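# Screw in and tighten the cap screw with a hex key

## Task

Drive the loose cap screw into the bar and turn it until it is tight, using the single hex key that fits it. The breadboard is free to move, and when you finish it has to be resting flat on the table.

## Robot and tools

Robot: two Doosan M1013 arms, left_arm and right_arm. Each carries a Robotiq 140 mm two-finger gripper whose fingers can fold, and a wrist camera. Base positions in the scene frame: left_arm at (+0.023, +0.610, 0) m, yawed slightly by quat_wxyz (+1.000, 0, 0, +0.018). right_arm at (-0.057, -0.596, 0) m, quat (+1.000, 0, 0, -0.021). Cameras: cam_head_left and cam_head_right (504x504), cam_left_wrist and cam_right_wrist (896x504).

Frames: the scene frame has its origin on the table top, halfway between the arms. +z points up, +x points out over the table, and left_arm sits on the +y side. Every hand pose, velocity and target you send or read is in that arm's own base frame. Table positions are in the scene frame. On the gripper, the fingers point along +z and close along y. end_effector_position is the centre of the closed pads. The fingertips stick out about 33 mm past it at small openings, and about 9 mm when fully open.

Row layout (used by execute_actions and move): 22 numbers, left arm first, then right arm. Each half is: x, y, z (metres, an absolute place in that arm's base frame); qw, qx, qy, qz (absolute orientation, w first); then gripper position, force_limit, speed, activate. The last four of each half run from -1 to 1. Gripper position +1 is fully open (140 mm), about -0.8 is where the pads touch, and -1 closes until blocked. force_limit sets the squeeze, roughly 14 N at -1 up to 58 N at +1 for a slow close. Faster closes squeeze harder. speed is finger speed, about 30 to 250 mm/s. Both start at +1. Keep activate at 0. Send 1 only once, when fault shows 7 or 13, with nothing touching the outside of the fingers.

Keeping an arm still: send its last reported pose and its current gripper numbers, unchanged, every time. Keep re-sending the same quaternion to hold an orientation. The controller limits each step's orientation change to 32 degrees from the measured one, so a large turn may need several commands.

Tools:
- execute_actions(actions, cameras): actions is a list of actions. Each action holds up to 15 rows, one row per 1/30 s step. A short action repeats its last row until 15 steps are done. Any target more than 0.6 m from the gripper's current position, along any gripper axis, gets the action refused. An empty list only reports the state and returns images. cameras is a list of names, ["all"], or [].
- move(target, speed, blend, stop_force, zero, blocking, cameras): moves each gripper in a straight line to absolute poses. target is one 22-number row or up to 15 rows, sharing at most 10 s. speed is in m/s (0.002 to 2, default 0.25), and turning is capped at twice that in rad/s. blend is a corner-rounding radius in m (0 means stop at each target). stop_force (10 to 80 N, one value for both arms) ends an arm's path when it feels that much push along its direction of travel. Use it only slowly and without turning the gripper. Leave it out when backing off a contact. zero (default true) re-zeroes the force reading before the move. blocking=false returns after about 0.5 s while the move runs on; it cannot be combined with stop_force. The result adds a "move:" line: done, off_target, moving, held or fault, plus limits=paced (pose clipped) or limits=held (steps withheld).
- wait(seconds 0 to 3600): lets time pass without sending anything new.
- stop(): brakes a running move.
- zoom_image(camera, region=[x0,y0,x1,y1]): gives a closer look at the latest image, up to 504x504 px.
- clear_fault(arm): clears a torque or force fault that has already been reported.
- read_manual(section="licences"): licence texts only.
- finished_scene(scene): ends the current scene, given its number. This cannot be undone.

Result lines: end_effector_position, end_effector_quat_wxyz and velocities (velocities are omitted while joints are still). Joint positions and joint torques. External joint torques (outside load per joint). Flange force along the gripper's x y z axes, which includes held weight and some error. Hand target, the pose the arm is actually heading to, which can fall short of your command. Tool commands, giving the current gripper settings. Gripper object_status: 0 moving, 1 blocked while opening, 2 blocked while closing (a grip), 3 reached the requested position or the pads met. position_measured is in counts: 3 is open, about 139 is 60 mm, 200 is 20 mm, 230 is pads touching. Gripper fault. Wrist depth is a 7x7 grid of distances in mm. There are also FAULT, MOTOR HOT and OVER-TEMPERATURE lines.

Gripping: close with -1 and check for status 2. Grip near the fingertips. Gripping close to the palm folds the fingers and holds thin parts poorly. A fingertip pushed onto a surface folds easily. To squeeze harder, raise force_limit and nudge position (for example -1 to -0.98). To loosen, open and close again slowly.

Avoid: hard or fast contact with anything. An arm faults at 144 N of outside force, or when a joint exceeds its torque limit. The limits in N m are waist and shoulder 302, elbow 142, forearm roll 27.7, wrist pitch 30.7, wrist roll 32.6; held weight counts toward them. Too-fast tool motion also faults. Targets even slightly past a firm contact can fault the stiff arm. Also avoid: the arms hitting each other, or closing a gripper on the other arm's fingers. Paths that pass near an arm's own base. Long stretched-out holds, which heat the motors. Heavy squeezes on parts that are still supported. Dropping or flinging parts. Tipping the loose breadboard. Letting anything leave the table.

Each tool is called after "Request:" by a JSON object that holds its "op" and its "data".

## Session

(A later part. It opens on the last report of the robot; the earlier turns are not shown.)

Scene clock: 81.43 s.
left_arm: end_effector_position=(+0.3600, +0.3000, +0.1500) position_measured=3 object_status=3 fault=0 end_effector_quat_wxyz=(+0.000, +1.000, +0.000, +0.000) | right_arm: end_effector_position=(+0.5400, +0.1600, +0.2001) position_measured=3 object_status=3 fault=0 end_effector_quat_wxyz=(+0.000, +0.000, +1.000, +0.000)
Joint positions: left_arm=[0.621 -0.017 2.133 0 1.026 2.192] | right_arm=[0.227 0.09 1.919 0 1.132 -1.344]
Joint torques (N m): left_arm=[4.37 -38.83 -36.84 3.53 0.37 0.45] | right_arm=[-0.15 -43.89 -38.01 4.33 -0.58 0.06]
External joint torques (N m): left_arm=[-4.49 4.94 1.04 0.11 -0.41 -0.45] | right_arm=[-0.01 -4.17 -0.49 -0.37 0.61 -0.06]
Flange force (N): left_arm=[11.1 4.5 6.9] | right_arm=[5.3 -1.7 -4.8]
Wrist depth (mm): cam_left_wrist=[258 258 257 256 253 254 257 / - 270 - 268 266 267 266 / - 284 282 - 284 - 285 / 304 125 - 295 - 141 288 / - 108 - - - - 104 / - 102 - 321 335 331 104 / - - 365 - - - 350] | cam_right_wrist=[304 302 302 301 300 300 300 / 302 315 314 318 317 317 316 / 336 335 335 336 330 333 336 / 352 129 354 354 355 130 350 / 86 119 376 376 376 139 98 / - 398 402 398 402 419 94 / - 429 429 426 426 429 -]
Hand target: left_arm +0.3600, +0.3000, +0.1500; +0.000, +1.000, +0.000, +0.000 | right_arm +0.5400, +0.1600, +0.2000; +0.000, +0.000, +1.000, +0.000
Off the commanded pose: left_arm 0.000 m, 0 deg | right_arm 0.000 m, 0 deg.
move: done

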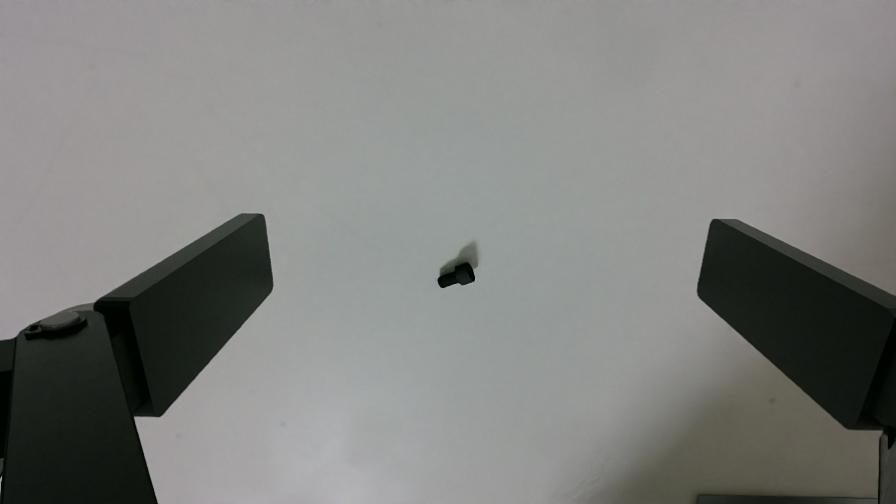

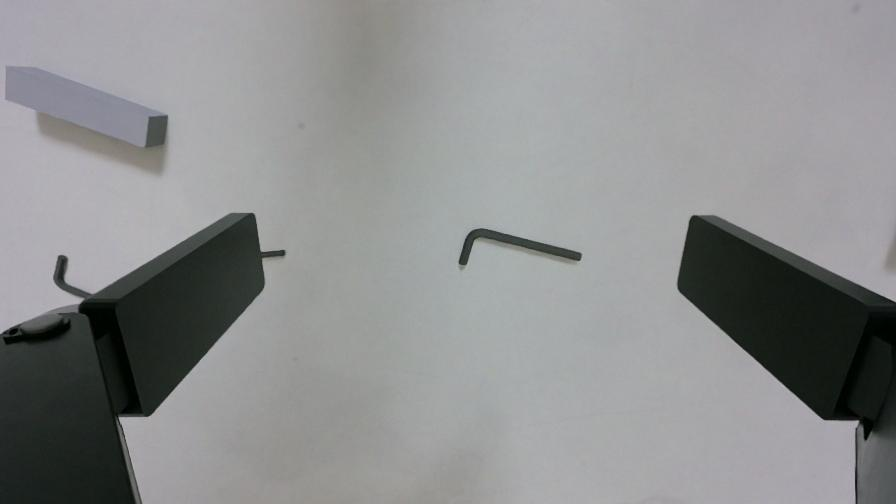

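Request:
{"op": "move", "data": {"target": [[0.32,0.303,0.10,0,1,0,0,1,1,1,0, 0.50,-0.29,0.16,0,0,1,0,1,1,1,0]], "speed": 0.4, "cameras": ["cam_left_wrist","cam_right_wrist"]}}

Request:
{"op": "zoom_image", "data": {"camera": "cam_left_wrist", "region": [400, 180, 520, 300]}}

Request:
{"op": "zoom_image", "data": {"camera": "cam_right_wrist", "region": [270, 130, 600, 380]}}

Scene clock: 147.53 s.
left_arm: end_effector_position=(+0.3200, +0.3030, +0.1000) position_measured=3 object_status=3 fault=0 end_effector_quat_wxyz=(+0.000, +1.000, +0.000, +0.000) | right_arm: end_effector_position=(+0.5000, -0.2899, +0.1600) position_measured=3 object_status=3 fault=0 end_effector_quat_wxyz=(+0.000, +0.000, +1.000, +0.000)
Joint positions: left_arm=[0.68 -0.007 2.232 0 0.917 2.251] | right_arm=[-0.585 0.145 1.937 0 1.06 -2.156]
Joint torques (N m): left_arm=[4.21 -35.97 -34.11 3.26 0.36 0.45] | right_arm=[0.15 -47.76 -36.89 4.11 -0.51 0.03]
External joint torques (N m): left_arm=[-4.23 3.61 1.04 0.11 -0.4 -0.45] | right_arm=[-0.16 -3.88 0.03 -0.34 0.54 -0.03]
Flange force (N): left_arm=[9.7 5.4 6.4] | right_arm=[5.2 2.6 -4.3]
Wrist depth (mm): cam_left_wrist=[- - - - 211 211 208 / - - - - - - - / 234 237 234 234 231 235 230 / - 126 243 256 - 140 239 / - 108 - 260 258 253 104 / - 101 286 277 275 274 104 / - - - - 292 291 -] | cam_right_wrist=[266 265 264 265 266 266 267 / 279 278 279 278 278 279 279 / 294 293 294 296 294 295 289 / 307 129 311 310 310 135 308 / 86 119 329 330 330 139 98 / - 347 352 352 354 355 94 / - 374 376 377 377 379 -]
Hand target: left_arm +0.3200, +0.3030, +0.1000; +0.000, +1.000, +0.000, +0.000 | right_arm +0.5000, -0.2900, +0.1600; +0.000, +0.000, +1.000, +0.000
Off the commanded pose: left_arm 0.000 m, 0 deg | right_arm 0.000 m, 0 deg.
move: done

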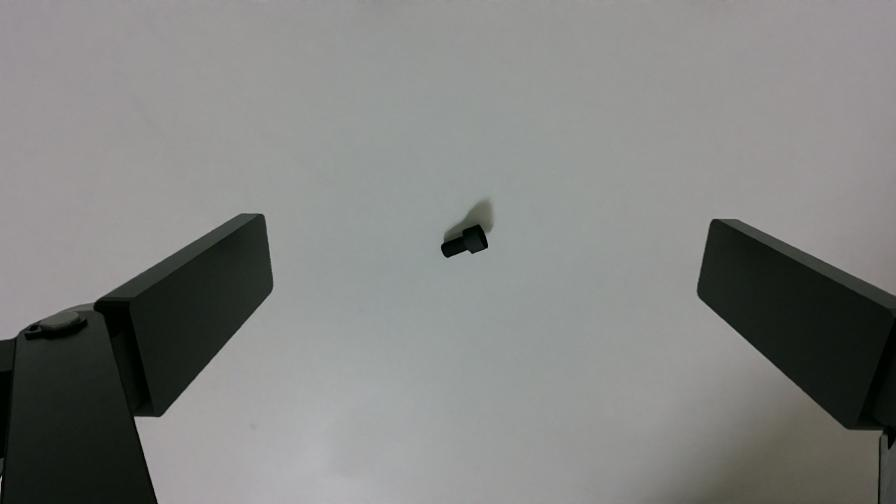

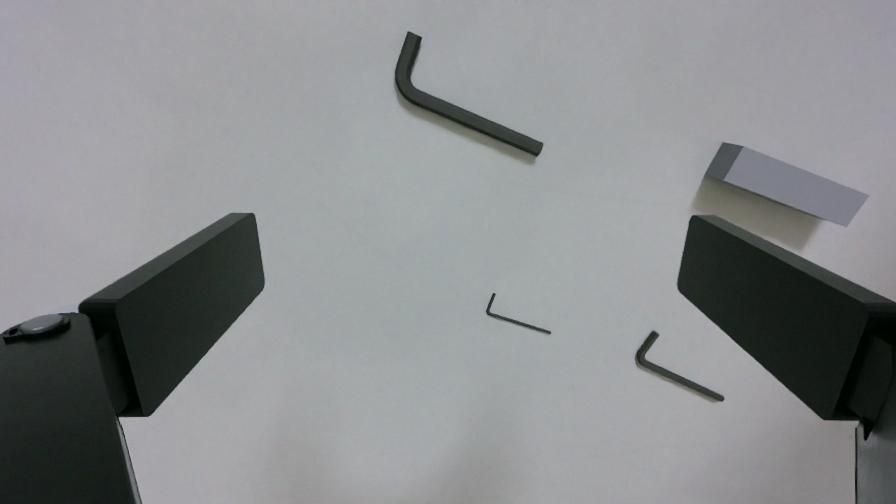

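Scaled by 4.200 from the camera's image (finer frame: 1280x720).

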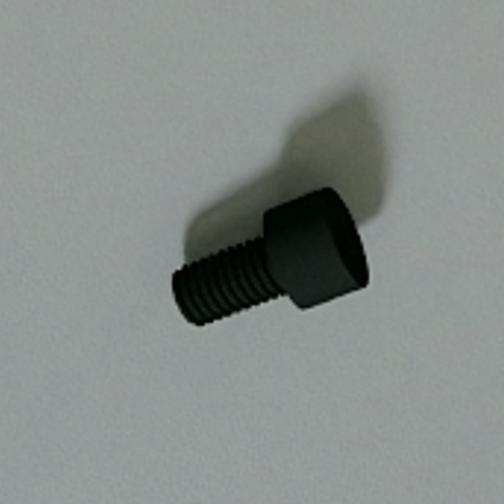

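Scaled by 1.527 from the camera's image (finer frame: 1280x720).

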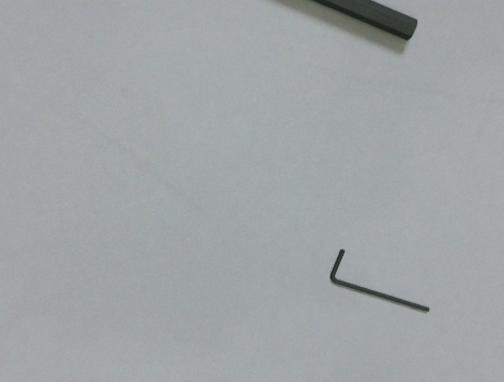

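Request:
{"op": "zoom_image", "data": {"camera": "cam_right_wrist", "region": [380, 20, 560, 170]}}

Request:
{"op": "move", "data": {"target": [0.313,0.299,0.10,0,0.835,-0.55,0,-0.2,-1,0,0, 0.62,0.16,0.12,0,0,1,0,1,1,1,0], "speed": 0.3, "cameras": ["cam_left_wrist","cam_right_wrist"]}}

Request:
{"op": "zoom_image", "data": {"camera": "cam_left_wrist", "region": [340, 150, 560, 350]}}

Request:
{"op": "zoom_image", "data": {"camera": "cam_right_wrist", "region": [360, 130, 600, 330]}}

Scaled by 2.800 from the camera's image (finer frame: 1280x720).

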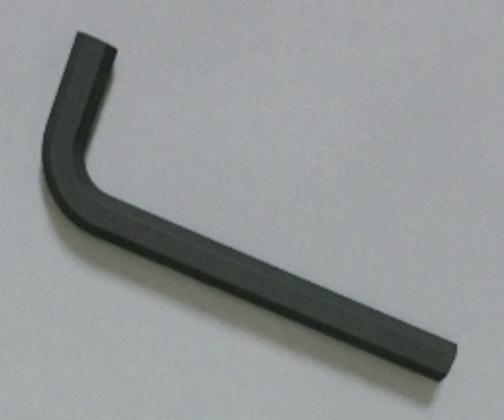

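Scene clock: 168.43 s.
left_arm: end_effector_position=(+0.3130, +0.2990, +0.1000) position_measured=154 object_status=3 fault=0 end_effector_quat_wxyz=(+0.000, +0.835, -0.550, +0.000) | right_arm: end_effector_position=(+0.6200, +0.1600, +0.1200) position_measured=3 object_status=3 fault=0 end_effector_quat_wxyz=(+0.000, +0.000, +1.000, +0.000)
Joint positions: left_arm=[0.683 -0.02 2.244 0 0.917 3.418] | right_arm=[0.199 0.271 1.861 0 1.01 -1.372]
Joint torques (N m): left_arm=[4.25 -34.78 -34.14 3.25 0.43 0.42] | right_arm=[0.2 -58.4 -35.52 4.05 -0.55 -0.08]
External joint torques (N m): left_arm=[-4.32 3.81 1.08 0.11 -0.42 -0.42] | right_arm=[-0.14 -5.46 -0.25 -0.37 0.59 0.08]
Flange force (N): left_arm=[9.0 -7.3 6.9] | right_arm=[6.8 -1.8 -6.2]
Wrist depth (mm): cam_left_wrist=[- 213 211 212 - - - / - - 223 - - - - / 237 237 234 235 230 - - / 248 245 - 165 135 - - / 261 80 83 258 - 91 - / - - - - - - - / - - - 291 - - -] | cam_right_wrist=[229 229 230 228 228 229 228 / 241 240 240 240 239 240 241 / 254 254 253 254 254 254 257 / 267 129 269 268 269 136 265 / 86 119 285 285 284 139 98 / - 301 305 304 305 304 94 / - 327 324 331 326 327 -]
Hand target: left_arm +0.3130, +0.2990, +0.1000; +0.000, +0.835, -0.550, +0.000 | right_arm +0.6200, +0.1600, +0.1200; +0.000, +0.000, +1.000, +0.000
Off the commanded pose: left_arm 0.000 m, 0 deg | right_arm 0.000 m, 0 deg.
move: done

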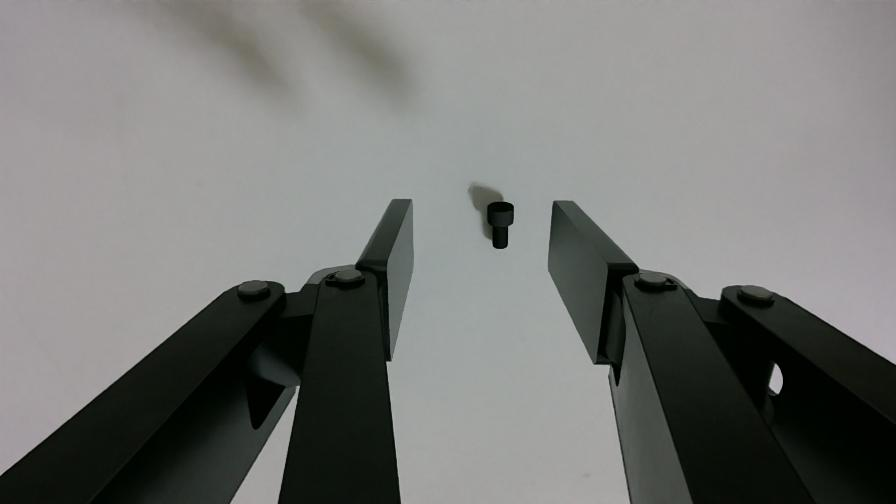

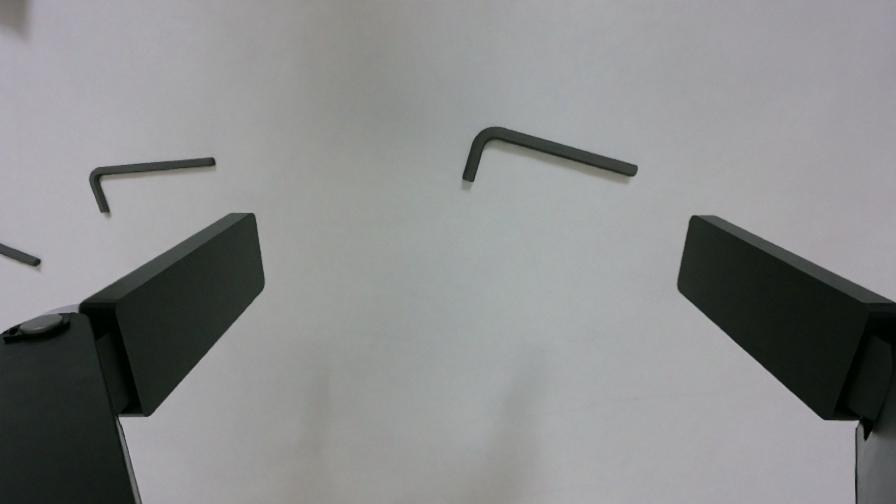

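Scaled by 2.291 from the camera's image (finer frame: 1280x720).

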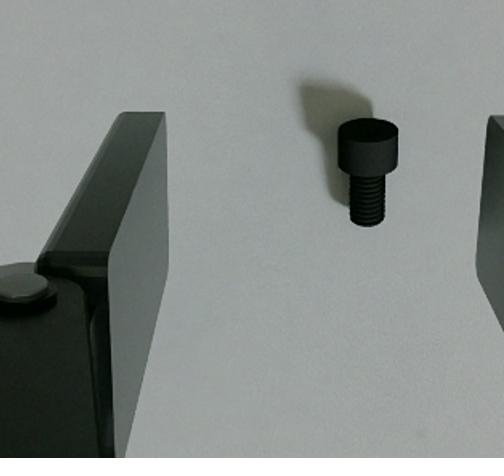

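Scaled by 2.100 from the camera's image (finer frame: 1280x720).

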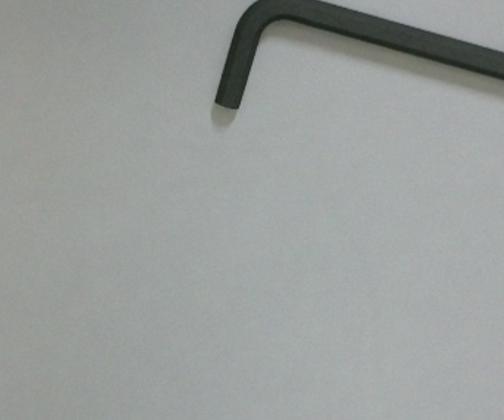

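Request:
{"op": "move", "data": {"target": [0.3019,0.2931,0.048,-0.0240,0.8340,-0.5500,-0.0364,-0.2,-1,0,0, 0.62,0.16,0.12,0,0,1,0,1,1,1,0], "speed": 0.15, "cameras": ["cam_left_wrist"]}}

Request:
{"op": "zoom_image", "data": {"camera": "cam_left_wrist", "region": [370, 130, 590, 330]}}

Scene clock: 207.10 s.
left_arm: end_effector_position=(+0.3019, +0.2931, +0.0480) position_measured=154 object_status=3 fault=0 end_effector_quat_wxyz=(-0.024, +0.834, -0.550, -0.036) | right_arm: end_effector_position=(+0.6200, +0.1600, +0.1200) position_measured=3 object_status=3 fault=0 end_effector_quat_wxyz=(+0.000, +0.000, +1.000, +0.000)
Joint positions: left_arm=[0.621 0.02 2.331 0.122 0.776 3.271] | right_arm=[0.199 0.271 1.861 0 1.01 -1.372]
Joint torques (N m): left_arm=[4.25 -35.74 -30.94 3.03 0.4 0.43] | right_arm=[-0.21 -59.44 -35.4 4.05 -0.61 0.05]
External joint torques (N m): left_arm=[-4.23 3.6 0.78 0.14 -0.43 -0.43] | right_arm=[0.25 -3.83 -0.18 -0.38 0.66 -0.05]
Flange force (N): left_arm=[10.4 -6.6 6.7] | right_arm=[4.7 -0.9 -4.8]
Wrist depth (mm): cam_left_wrist=[- 160 158 157 - - - / - - - 170 - - - / 185 - - 178 179 179 176 / 195 196 - 187 158 192 190 / - 78 83 204 - 91 - / - - - 221 223 - - / - - - - - - -] | cam_right_wrist=[229 229 229 229 227 228 228 / 242 241 241 239 241 239 240 / 253 253 255 254 254 252 253 / 267 129 268 268 267 136 265 / 86 119 286 285 286 130 98 / - 301 305 304 305 303 94 / - 325 326 328 325 324 -]
Hand target: left_arm +0.3019, +0.2931, +0.0480; -0.024, +0.834, -0.550, -0.036 | right_arm +0.6200, +0.1600, +0.1200; +0.000, +0.000, +1.000, +0.000
Off the commanded pose: left_arm 0.000 m, 0 deg | right_arm 0.000 m, 0 deg.
move: done

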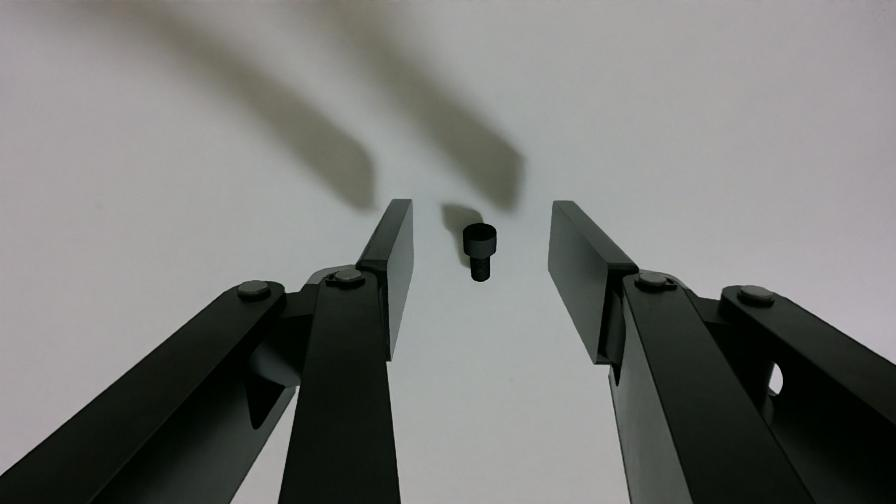

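Scaled by 2.291 from the camera's image (finer frame: 1280x720).

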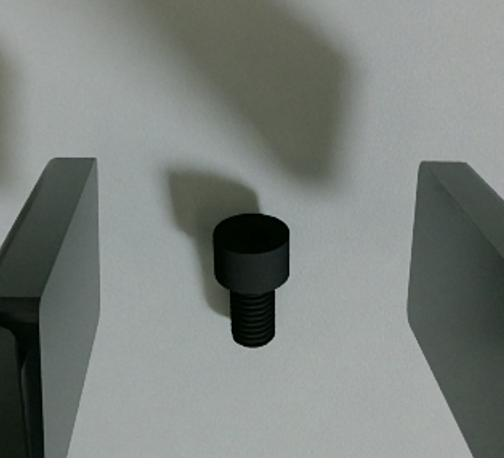

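Request:
{"op": "move", "data": {"target": [[0.3019,0.2931,0.036,-0.0240,0.8340,-0.5500,-0.0364,-0.2,-1,0,0, 0.62,0.16,0.12,0,0,1,0,1,1,1,0],[0.3019,0.2931,0.036,-0.0240,0.8340,-0.5500,-0.0364,-1,-1,-1,0, 0.62,0.16,0.12,0,0,1,0,1,1,1,0]], "speed": 0.05, "cameras": ["cam_left_wrist"]}}

Request:
{"op": "zoom_image", "data": {"camera": "cam_left_wrist", "region": [370, 130, 590, 330]}}

Scene clock: 215.47 s.
left_arm: end_effector_position=(+0.3019, +0.2931, +0.0360) position_measured=211 object_status=2 fault=0 end_effector_quat_wxyz=(-0.024, +0.834, -0.550, -0.036) | right_arm: end_effector_position=(+0.6200, +0.1600, +0.1200) position_measured=3 object_status=3 fault=0 end_effector_quat_wxyz=(+0.000, +0.000, +1.000, +0.000)
Joint positions: left_arm=[0.621 0.039 2.341 0.126 0.746 3.266] | right_arm=[0.199 0.271 1.861 0 1.01 -1.372]
Joint torques (N m): left_arm=[4.24 -36.58 -29.77 2.95 0.4 0.45] | right_arm=[-0.32 -59.04 -35.66 4.04 -0.53 0.03]
External joint torques (N m): left_arm=[-4.34 3.36 0.42 0.12 -0.44 -0.45] | right_arm=[0.18 -4.01 -0.02 -0.36 0.56 -0.03]
Flange force (N): left_arm=[10.6 -6.8 6.3] | right_arm=[5.3 -1.1 -4.6]
Wrist depth (mm): cam_left_wrist=[152 150 - - - - 148 / 159 159 - - 157 157 156 / - - 168 170 168 167 - / - 184 178 119 113 - 179 / 196 - 88 - - 94 - / 207 - - - - - 201 / - - - - - 69 -] | cam_right_wrist=[229 228 228 231 227 229 229 / 243 241 237 241 240 240 240 / 255 255 254 255 254 253 253 / 267 129 269 263 267 135 265 / 86 119 285 286 284 139 98 / - 300 305 298 305 304 94 / - 328 327 317 325 325 -]
Hand target: left_arm +0.3019, +0.2931, +0.0360; -0.024, +0.834, -0.550, -0.036 | right_arm +0.6200, +0.1600, +0.1200; +0.000, +0.000, +1.000, +0.000
Off the commanded pose: left_arm 0.000 m, 0 deg | right_arm 0.000 m, 0 deg.
move: done

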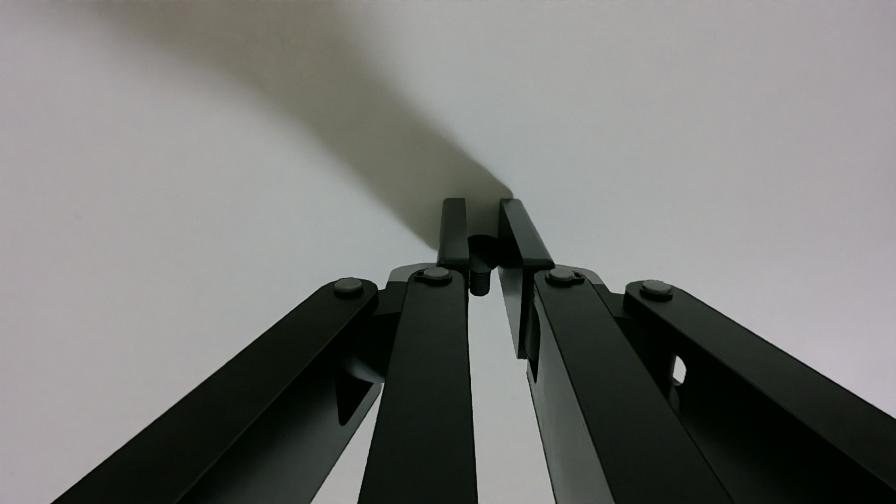

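Scaled by 2.291 from the camera's image (finer frame: 1280x720).

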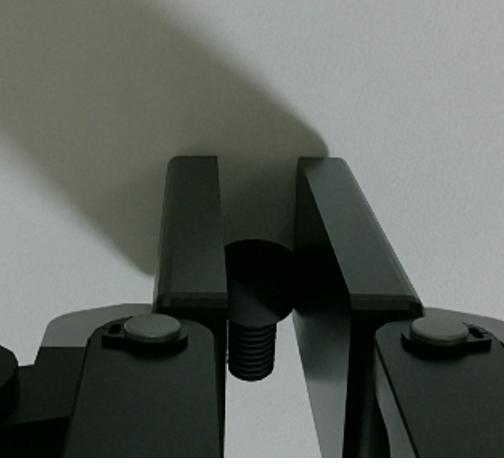

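Request:
{"op": "move", "data": {"target": [[0.3019,0.2931,0.12,-0.0240,0.8340,-0.5500,-0.0364,-1,-1,-1,0, 0.6027,0.2175,0.10,0,0.6157,-0.788,0,-0.2,-1,0,0],[0.42,-0.10,0.25,0.1655,0.7961,-0.5250,0.2510,-1,-1,-1,0, 0.6027,0.2175,0.10,0,0.6157,-0.788,0,-0.2,-1,0,0],[0.3366,-0.5745,0.115,0.3389,0.6578,-0.4338,0.5140,-1,-1,-1,0, 0.6027,0.2175,0.10,0,0.6157,-0.788,0,-0.2,-1,0,0]], "speed": [0.15,0.3,0.2], "blend": [0.02,0.08,0], "cameras": ["cam_left_wrist","cam_right_wrist","cam_head_left"]}}

Request:
{"op": "zoom_image", "data": {"camera": "cam_left_wrist", "region": [370, 130, 590, 330]}}

Scene clock: 246.93 s.
left_arm: end_effector_position=(+0.3366, -0.5745, +0.1151) position_measured=211 object_status=2 fault=0 end_effector_quat_wxyz=(+0.339, +0.658, -0.434, +0.514) | right_arm: end_effector_position=(+0.6027, +0.2175, +0.1000) position_measured=154 object_status=3 fault=0 end_effector_quat_wxyz=(+0.000, -0.616, +0.788, +0.000)
Joint positions: left_arm=[-1.024 0.341 2.549 -2.985 1.078 4.673] | right_arm=[0.292 0.29 1.877 0 0.974 -2.605]
Joint torques (N m): left_arm=[4.23 -51.49 -12.77 -1.44 3.27 0.49] | right_arm=[-0.18 -60.19 -34.8 3.89 -0.55 0.02]
External joint torques (N m): left_arm=[-4.1 4.63 0.45 0.29 -0.59 -0.49] | right_arm=[-0.04 -4.42 -0.24 -0.33 0.56 -0.02]
Flange force (N): left_arm=[-9.5 9.7 7.2] | right_arm=[3.1 4.5 -5.4]
Wrist depth (mm): cam_left_wrist=[1409 - 969 848 1027 1161 - / - 615 - - - - 675 / 464 428 - 441 412 - - / - 343 317 119 287 329 332 / - - 87 83 - 247 295 / - - - - - - - / - - - - - 69 -] | cam_right_wrist=[209 210 211 210 211 212 212 / 221 221 220 221 222 223 223 / 233 232 234 233 234 234 235 / 245 246 240 141 137 249 248 / 256 81 91 263 118 88 258 / - 69 65 280 - - 69 / - 72 - 298 - - -]
Hand target: left_arm +0.3366, -0.5745, +0.1150; +0.339, +0.658, -0.434, +0.514 | right_arm +0.6027, +0.2175, +0.1000; +0.000, -0.616, +0.788, +0.000
Off the commanded pose: left_arm 0.000 m, 0 deg | right_arm 0.000 m, 0 deg.
move: done
Images, in order (width x height): cam_head_left 504x504, cam_left_wrist 896x504, cam_right_wrist 896x504.

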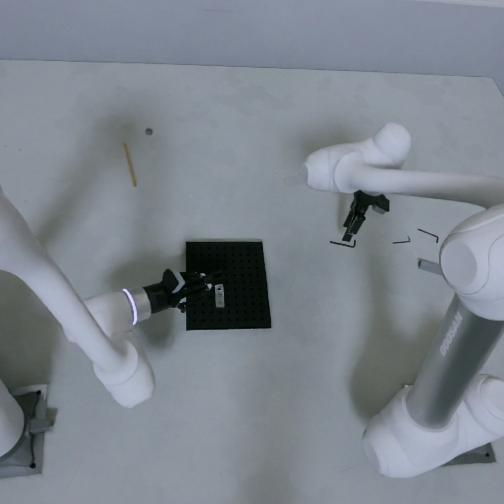

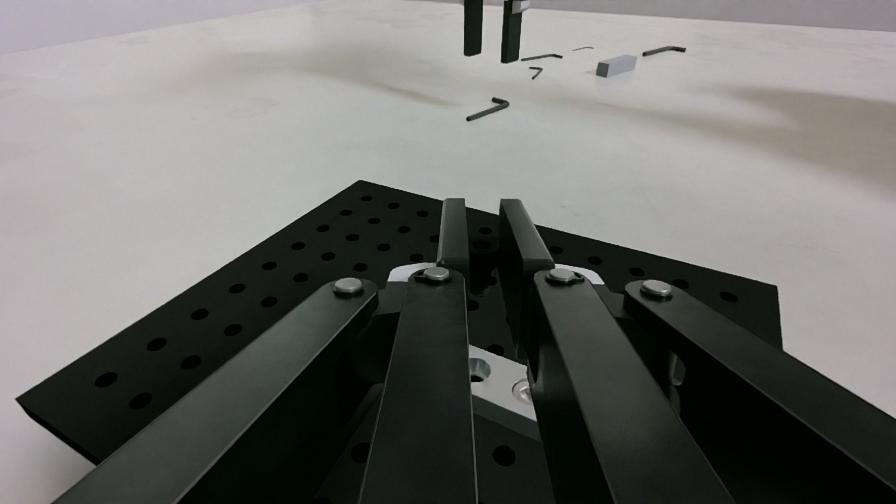

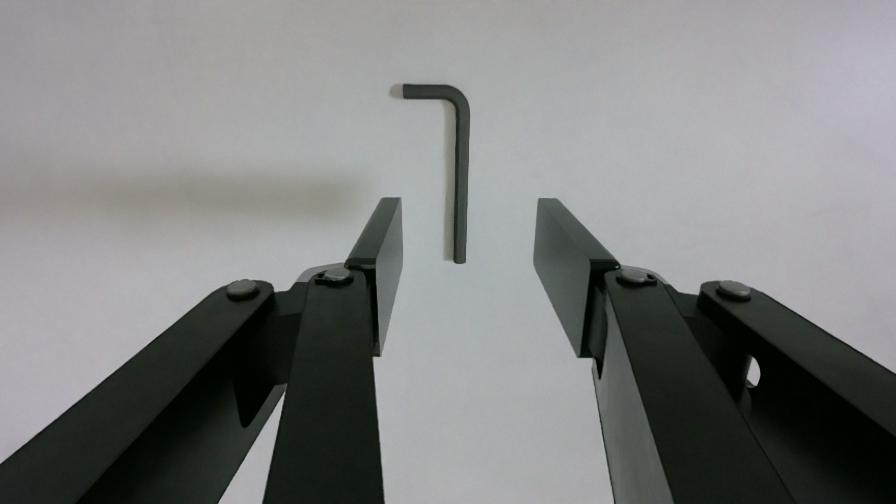

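Scaled by 2.291 from the camera's image (finer frame: 1280x720).

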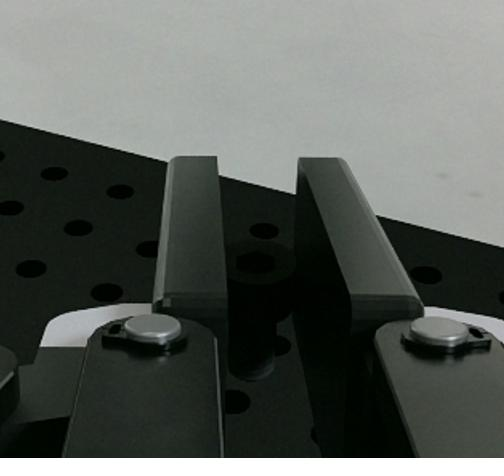

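Request:
{"op": "move", "data": {"target": [[0.3361,-0.5758,0.085,0.3389,0.6578,-0.4338,0.5140,-1,-1,-1,0, 0.6027,0.2175,0.034,0,0.6157,-0.788,0,-0.2,-1,0,0],[0.3361,-0.5758,0.085,0.3389,0.6578,-0.4338,0.5140,-1,-1,-1,0, 0.6027,0.2175,0.034,0,0.6157,-0.788,0,-1,-0.1,-1,0]], "speed": 0.06, "cameras": ["cam_left_wrist","cam_right_wrist"]}}

Request:
{"op": "zoom_image", "data": {"camera": "cam_left_wrist", "region": [400, 180, 560, 400]}}

Scene clock: 263.33 s.
left_arm: end_effector_position=(+0.3361, -0.5758, +0.0850) position_measured=211 object_status=2 fault=0 end_effector_quat_wxyz=(+0.339, +0.658, -0.434, +0.514) | right_arm: end_effector_position=(+0.6027, +0.2175, +0.0340) position_measured=221 object_status=0 fault=0 end_effector_quat_wxyz=(+0.000, -0.616, +0.788, +0.000)
Joint positions: left_arm=[-1.027 0.426 2.552 -2.995 1.165 4.688] | right_arm=[0.292 0.359 1.927 0 0.856 -2.605]
Joint torques (N m): left_arm=[4.43 -55.37 -9.04 -1.03 3.27 0.43] | right_arm=[0.2 -58.39 -28.47 3.65 -0.48 0]
External joint torques (N m): left_arm=[-4.34 3.98 0.26 0.28 -0.59 -0.43] | right_arm=[-0.17 -10.76 -3.73 -0.37 0.48 0]
Flange force (N): left_arm=[-8.3 10.8 6.0] | right_arm=[3.7 5.1 -15.5]
Wrist depth (mm): cam_left_wrist=[1322 - 862 678 761 921 818 / - - 507 491 562 488 557 / - 369 303 335 361 423 - / - - 245 119 125 248 - / - 204 87 - - 94 202 / - - - - - - - / - - - - - 69 -] | cam_right_wrist=[151 150 151 151 151 151 152 / 158 158 158 159 159 159 160 / 166 167 167 166 167 168 168 / 176 176 177 122 175 178 178 / 186 184 86 81 92 87 189 / 196 - - 66 - 76 198 / - - - - - 70 -]
Hand target: left_arm +0.3361, -0.5758, +0.0850; +0.339, +0.658, -0.434, +0.514 | right_arm +0.6027, +0.2175, +0.0340; +0.000, -0.616, +0.788, +0.000
Off the commanded pose: left_arm 0.000 m, 0 deg | right_arm 0.000 m, 0 deg.
move: done

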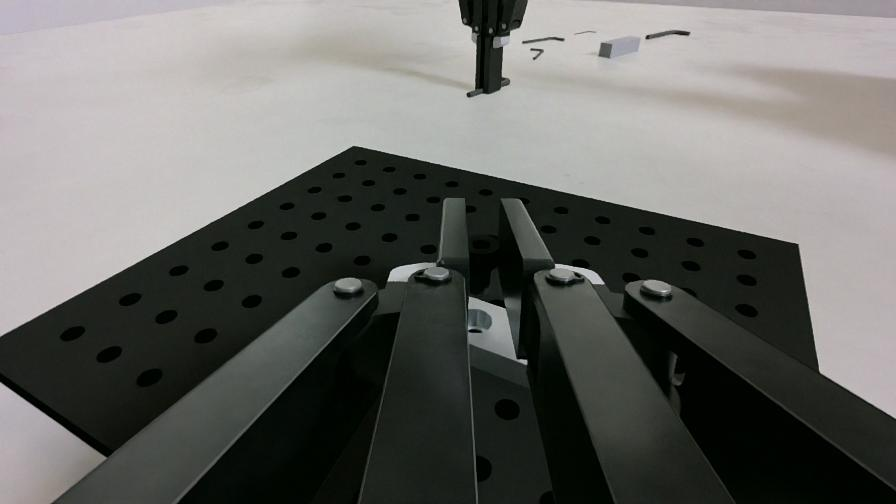

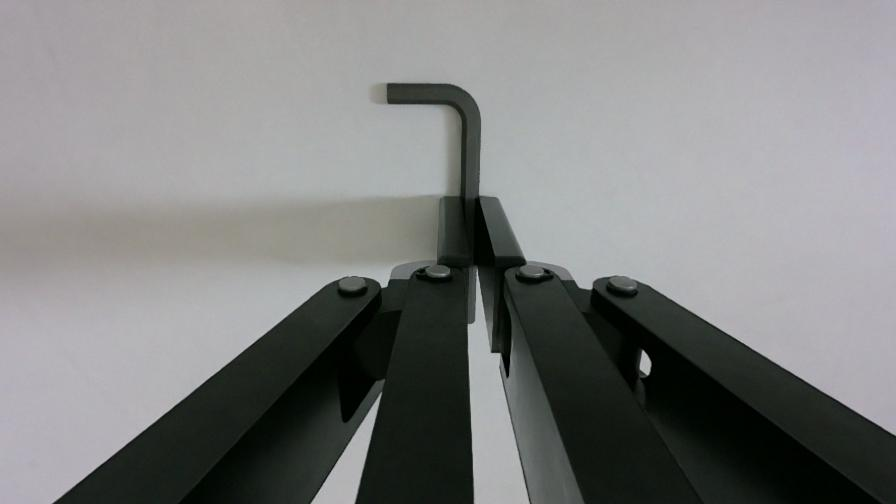

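Scaled by 2.291 from the camera's image (finer frame: 1280x720).

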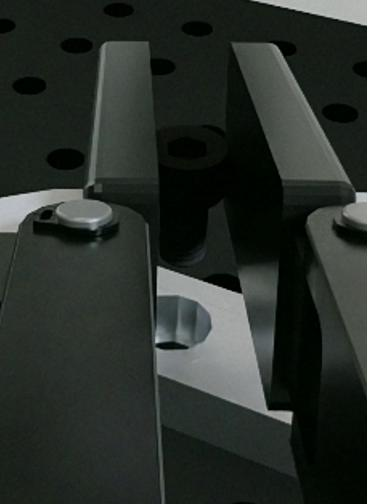

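Request:
{"op": "move", "data": {"target": [0.3361,-0.5758,0.069,0.3389,0.6578,-0.4338,0.5140,-1,-1,-1,0, 0.6027,0.2175,0.15,0,0.6157,-0.788,0,-1,-0.1,-1,0], "speed": 0.1, "cameras": ["cam_left_wrist","cam_right_wrist"]}}

Request:
{"op": "zoom_image", "data": {"camera": "cam_left_wrist", "region": [400, 180, 560, 400]}}

Scene clock: 283.13 s.
left_arm: end_effector_position=(+0.3361, -0.5758, +0.0690) position_measured=211 object_status=2 fault=0 end_effector_quat_wxyz=(+0.339, +0.658, -0.434, +0.514) | right_arm: end_effector_position=(+0.6027, +0.2175, +0.1500) position_measured=221 object_status=2 fault=0 end_effector_quat_wxyz=(+0.000, -0.616, +0.788, +0.000)
Joint positions: left_arm=[-1.027 0.472 2.553 -2.998 1.211 4.695] | right_arm=[0.292 0.246 1.831 0 1.064 -2.605]
Joint torques (N m): left_arm=[4.2 -57.99 -7.02 -0.82 3.24 0.43] | right_arm=[-0.29 -58.16 -36.43 4 -0.52 0.07]
External joint torques (N m): left_arm=[-4.14 4.25 0.17 0.28 -0.55 -0.43] | right_arm=[0.23 -4.24 -0.63 -0.23 0.53 -0.07]
Flange force (N): left_arm=[-9.3 10.4 5.9] | right_arm=[2.4 4.1 -5.0]
Wrist depth (mm): cam_left_wrist=[- - - - 718 984 - / - 430 - - 521 - - / 354 355 297 283 265 262 - / - - 217 119 211 221 244 / 180 - 88 - - 180 195 / - - - - - - - / - - - - - 69 -] | cam_right_wrist=[257 256 255 255 256 256 256 / 271 269 269 266 269 270 269 / 285 281 284 280 284 283 283 / 300 300 298 122 296 300 301 / 319 316 - 81 92 81 320 / 335 - - 65 - 76 329 / - - - - - 70 -]
Hand target: left_arm +0.3361, -0.5758, +0.0690; +0.339, +0.658, -0.434, +0.514 | right_arm +0.6027, +0.2175, +0.1500; +0.000, -0.616, +0.788, +0.000
Off the commanded pose: left_arm 0.000 m, 0 deg | right_arm 0.000 m, 0 deg.
move: done

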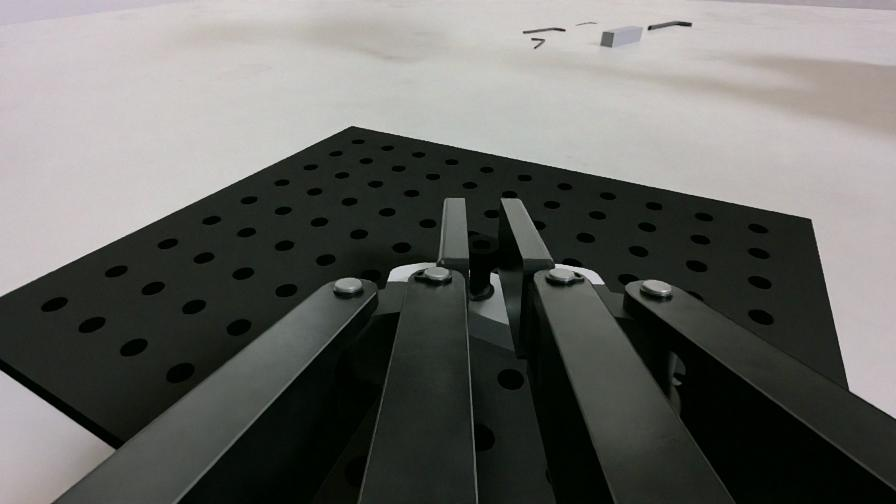

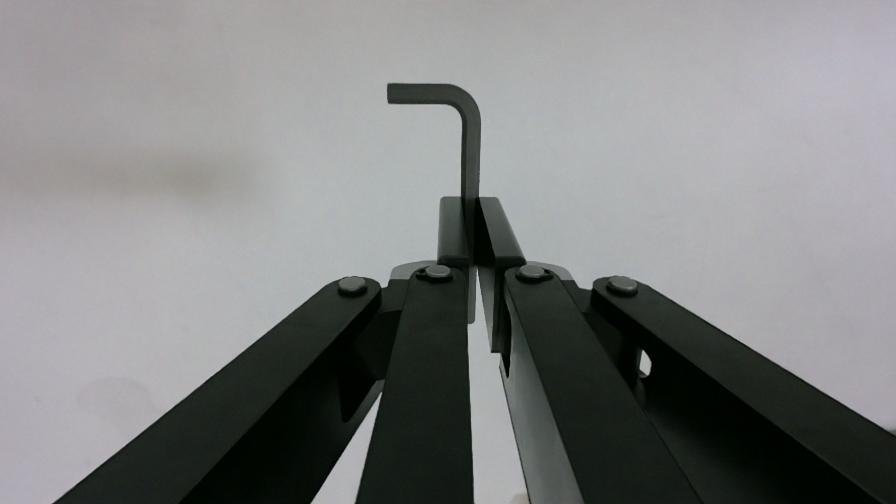

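Scaled by 2.291 from the camera's image (finer frame: 1280x720).

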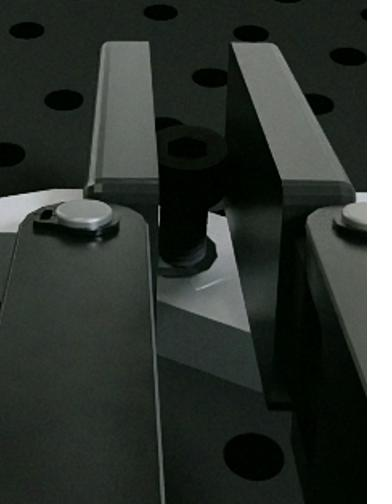

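Request:
{"op": "move", "data": {"target": [0.3361,-0.5758,0.0565,0.3389,0.6578,-0.4338,0.5140,-1,-1,-1,0, 0.6027,0.2175,0.15,0,0.6157,-0.788,0,-1,-0.1,-1,0], "speed": 0.01, "stop_force": 10, "cameras": ["cam_left_wrist"]}}

Request:
{"op": "zoom_image", "data": {"camera": "cam_left_wrist", "region": [400, 180, 560, 400]}}

Scene clock: 290.77 s.
left_arm: end_effector_position=(+0.3361, -0.5758, +0.0566) position_measured=211 object_status=2 fault=0 end_effector_quat_wxyz=(+0.339, +0.658, -0.434, +0.514) | right_arm: end_effector_position=(+0.6027, +0.2175, +0.1500) position_measured=221 object_status=2 fault=0 end_effector_quat_wxyz=(+0.000, -0.616, +0.788, +0.000)
Joint positions: left_arm=[-1.027 0.508 2.552 -3 1.246 4.701] | right_arm=[0.292 0.246 1.831 0 1.064 -2.605]
Joint torques (N m): left_arm=[2.96 -51.63 -6.83 -0.31 -0.48 0.42] | right_arm=[-0.17 -58.04 -36.88 4.08 -0.59 -0.05]
External joint torques (N m): left_arm=[-3.2 -3.85 1.32 -0.06 3.17 -0.42] | right_arm=[-0.02 -3.5 0.21 -0.35 0.61 0.05]
Flange force (N): left_arm=[0.9 11.0 -7.1] | right_arm=[2.9 4.4 -3.7]
Wrist depth (mm): cam_left_wrist=[763 767 - 788 - - - / 454 463 510 456 462 - - / - - 275 265 266 254 - / 214 195 203 119 197 206 206 / - 172 87 83 - 168 181 / 144 - - - - - - / - - - 121 - 69 -] | cam_right_wrist=[256 256 255 256 257 256 256 / 269 270 270 263 269 269 268 / 284 285 284 280 284 284 284 / 301 300 301 121 295 301 300 / 317 317 - 81 92 86 319 / 341 - - 65 - 76 336 / - - - - - 70 -]
Hand target: left_arm +0.3361, -0.5758, +0.0567; +0.339, +0.658, -0.434, +0.514 | right_arm +0.6027, +0.2175, +0.1500; +0.000, -0.616, +0.788, +0.000
Off the commanded pose: left_arm 0.000 m, 0 deg | right_arm 0.000 m, 0 deg.
move: contact (left_arm)

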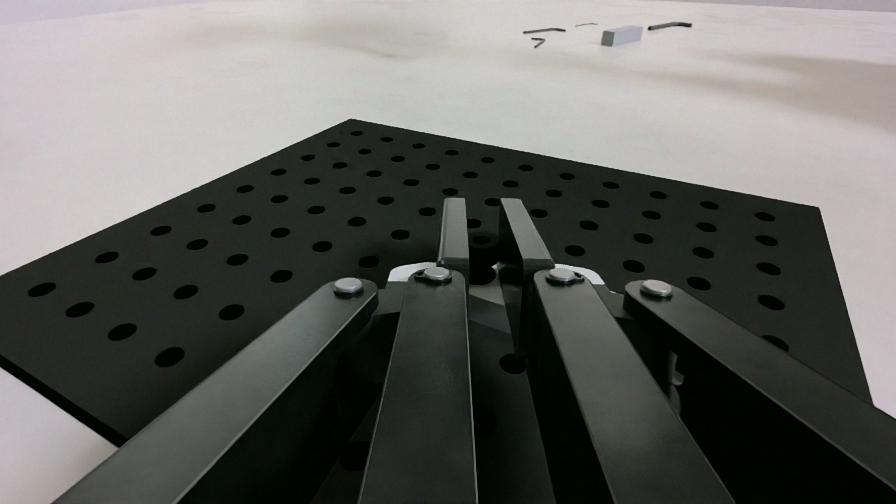

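Scaled by 2.291 from the camera's image (finer frame: 1280x720).

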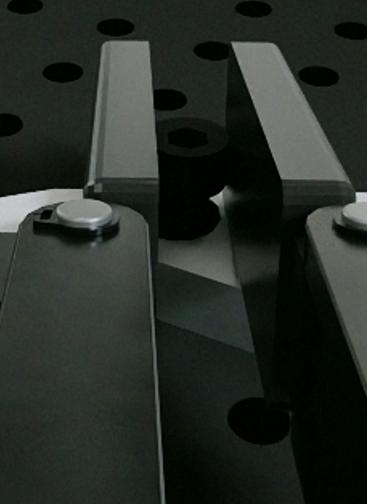

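Request:
{"op": "move", "data": {"target": [[0.3361,-0.5758,0.0575,0.3389,0.6578,-0.4338,0.5140,-1,-1,-1,0, 0.6027,0.2175,0.15,0,0.6157,-0.788,0,-1,-0.1,-1,0],[0.3361,-0.5758,0.0575,0.3389,0.6578,-0.4338,0.5140,-0.2,-1,-1,0, 0.6027,0.2175,0.15,0,0.6157,-0.788,0,-1,-0.1,-1,0],[0.3055,-0.5045,0.085,0.3389,0.6578,-0.4338,0.5140,-0.2,-1,-1,0, 0.6027,0.2175,0.20,0,0.6157,-0.788,0,-1,-0.1,-1,0]], "speed": 0.1, "cameras": ["cam_left_wrist"]}}

Request:
{"op": "move", "data": {"target": [[0.36,-0.42,0.25,0.1655,0.7961,-0.5250,0.2510,-0.2,-1,-1,0, 0.60,0.15,0.25,0,0.1736,0.9848,0,-1,-0.1,-1,0],[0.40,-0.45,0.25,0,0.8348,-0.5505,0,-0.2,-1,-1,0, 0.55,0.20,0.30,0,0.8192,0.5736,0,-1,-0.1,-1,0],[0.37,-0.55,0.18,0,0.9063,0.4226,0,-0.2,-1,-1,0, 0.52,0.22,0.30,-0.2195,0.7568,0.5299,0.3135,-1,-0.1,-1,0]], "speed": [0.25,0.4,0.7], "blend": [0.05,0.05,0], "cameras": []}}

Scene clock: 316.20 s.
left_arm: end_effector_position=(+0.3055, -0.5045, +0.0850) position_measured=154 object_status=3 fault=0 end_effector_quat_wxyz=(+0.339, +0.658, -0.434, +0.514) | right_arm: end_effector_position=(+0.6027, +0.2175, +0.2000) position_measured=221 object_status=2 fault=0 end_effector_quat_wxyz=(+0.000, -0.616, +0.788, +0.000)
Joint positions: left_arm=[-0.988 0.4 2.687 -2.961 1.273 4.702] | right_arm=[0.292 0.209 1.779 0 1.154 -2.605]
Joint torques (N m): left_arm=[4.1 -48.49 -3.86 -0.49 3.22 0.43] | right_arm=[-0.05 -55.96 -38.1 4.33 -0.64 0.09]
External joint torques (N m): left_arm=[-4.01 4.23 -0.35 0.22 -0.54 -0.43] | right_arm=[0.15 -4.59 -0.65 -0.39 0.65 -0.09]
Flange force (N): left_arm=[-11.6 12.9 7.9] | right_arm=[3.0 4.6 -5.0]
Wrist depth (mm): cam_left_wrist=[758 - - 793 - 859 - / - - - 448 526 - - / 367 - 319 337 322 416 381 / 294 246 - 165 138 276 - / 244 80 83 201 - 91 - / - - - 179 - - - / - - - - - - -] | cam_right_wrist=[302 302 301 302 - 302 301 / 317 318 316 313 315 316 316 / 336 336 335 332 332 334 336 / 355 355 352 122 348 353 354 / 376 377 - 81 92 86 376 / 396 - - 65 - 76 387 / - - - - - 70 -]
Hand target: left_arm +0.3055, -0.5045, +0.0850; +0.339, +0.658, -0.434, +0.514 | right_arm +0.6027, +0.2175, +0.2000; +0.000, -0.616, +0.788, +0.000
Off the commanded pose: left_arm 0.000 m, 0 deg | right_arm 0.000 m, 0 deg.
move: done

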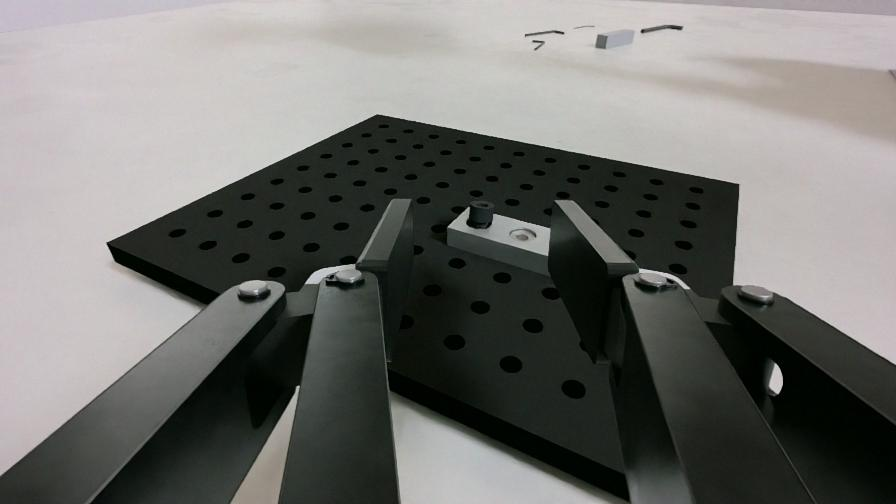

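Scene clock: 323.50 s.
left_arm: end_effector_position=(+0.3700, -0.5500, +0.1800) position_measured=154 object_status=3 fault=0 end_effector_quat_wxyz=(+0.000, +0.906, +0.423, +0.000) | right_arm: end_effector_position=(+0.5200, +0.2200, +0.3001) position_measured=221 object_status=2 fault=0 end_effector_quat_wxyz=(-0.219, +0.757, +0.530, +0.314)
Joint positions: left_arm=[-1.031 0.256 1.758 0 1.127 -0.332] | right_arm=[-0.081 -0.113 2.114 0.88 1.086 -0.142]
Joint torques (N m): left_arm=[4.46 -68.12 -38.8 3.86 0.43 0.37] | right_arm=[0.44 -26.07 -40.09 4.68 -0.31 -0.03]
External joint torques (N m): left_arm=[-4.51 4.41 1.11 0.05 -0.42 -0.37] | right_arm=[-0.44 -2.24 -0.09 -0.42 0.59 0.03]
Flange force (N): left_arm=[-8.1 1.6 5.0] | right_arm=[-0.1 -3.1 -4.5]
Wrist depth (mm): cam_left_wrist=[298 287 283 - - - - / 301 300 302 - - - 292 / - 325 311 275 284 281 296 / 337 333 - 288 158 297 304 / - 78 83 320 134 91 336 / - - - - - - - / - - - - - - -] | cam_right_wrist=[592 573 539 601 606 608 602 / 553 510 513 544 558 561 555 / 501 488 497 499 512 511 507 / 467 465 471 116 475 471 476 / 436 - - 81 92 86 446 / 414 - - 66 - 76 416 / - - - - - 70 -]
Hand target: left_arm +0.3700, -0.5500, +0.1800; +0.000, +0.906, +0.423, +0.000 | right_arm +0.5200, +0.2200, +0.3000; -0.219, +0.757, +0.530, +0.313
Off the commanded pose: left_arm 0.000 m, 0 deg | right_arm 0.000 m, 0 deg.
move: done


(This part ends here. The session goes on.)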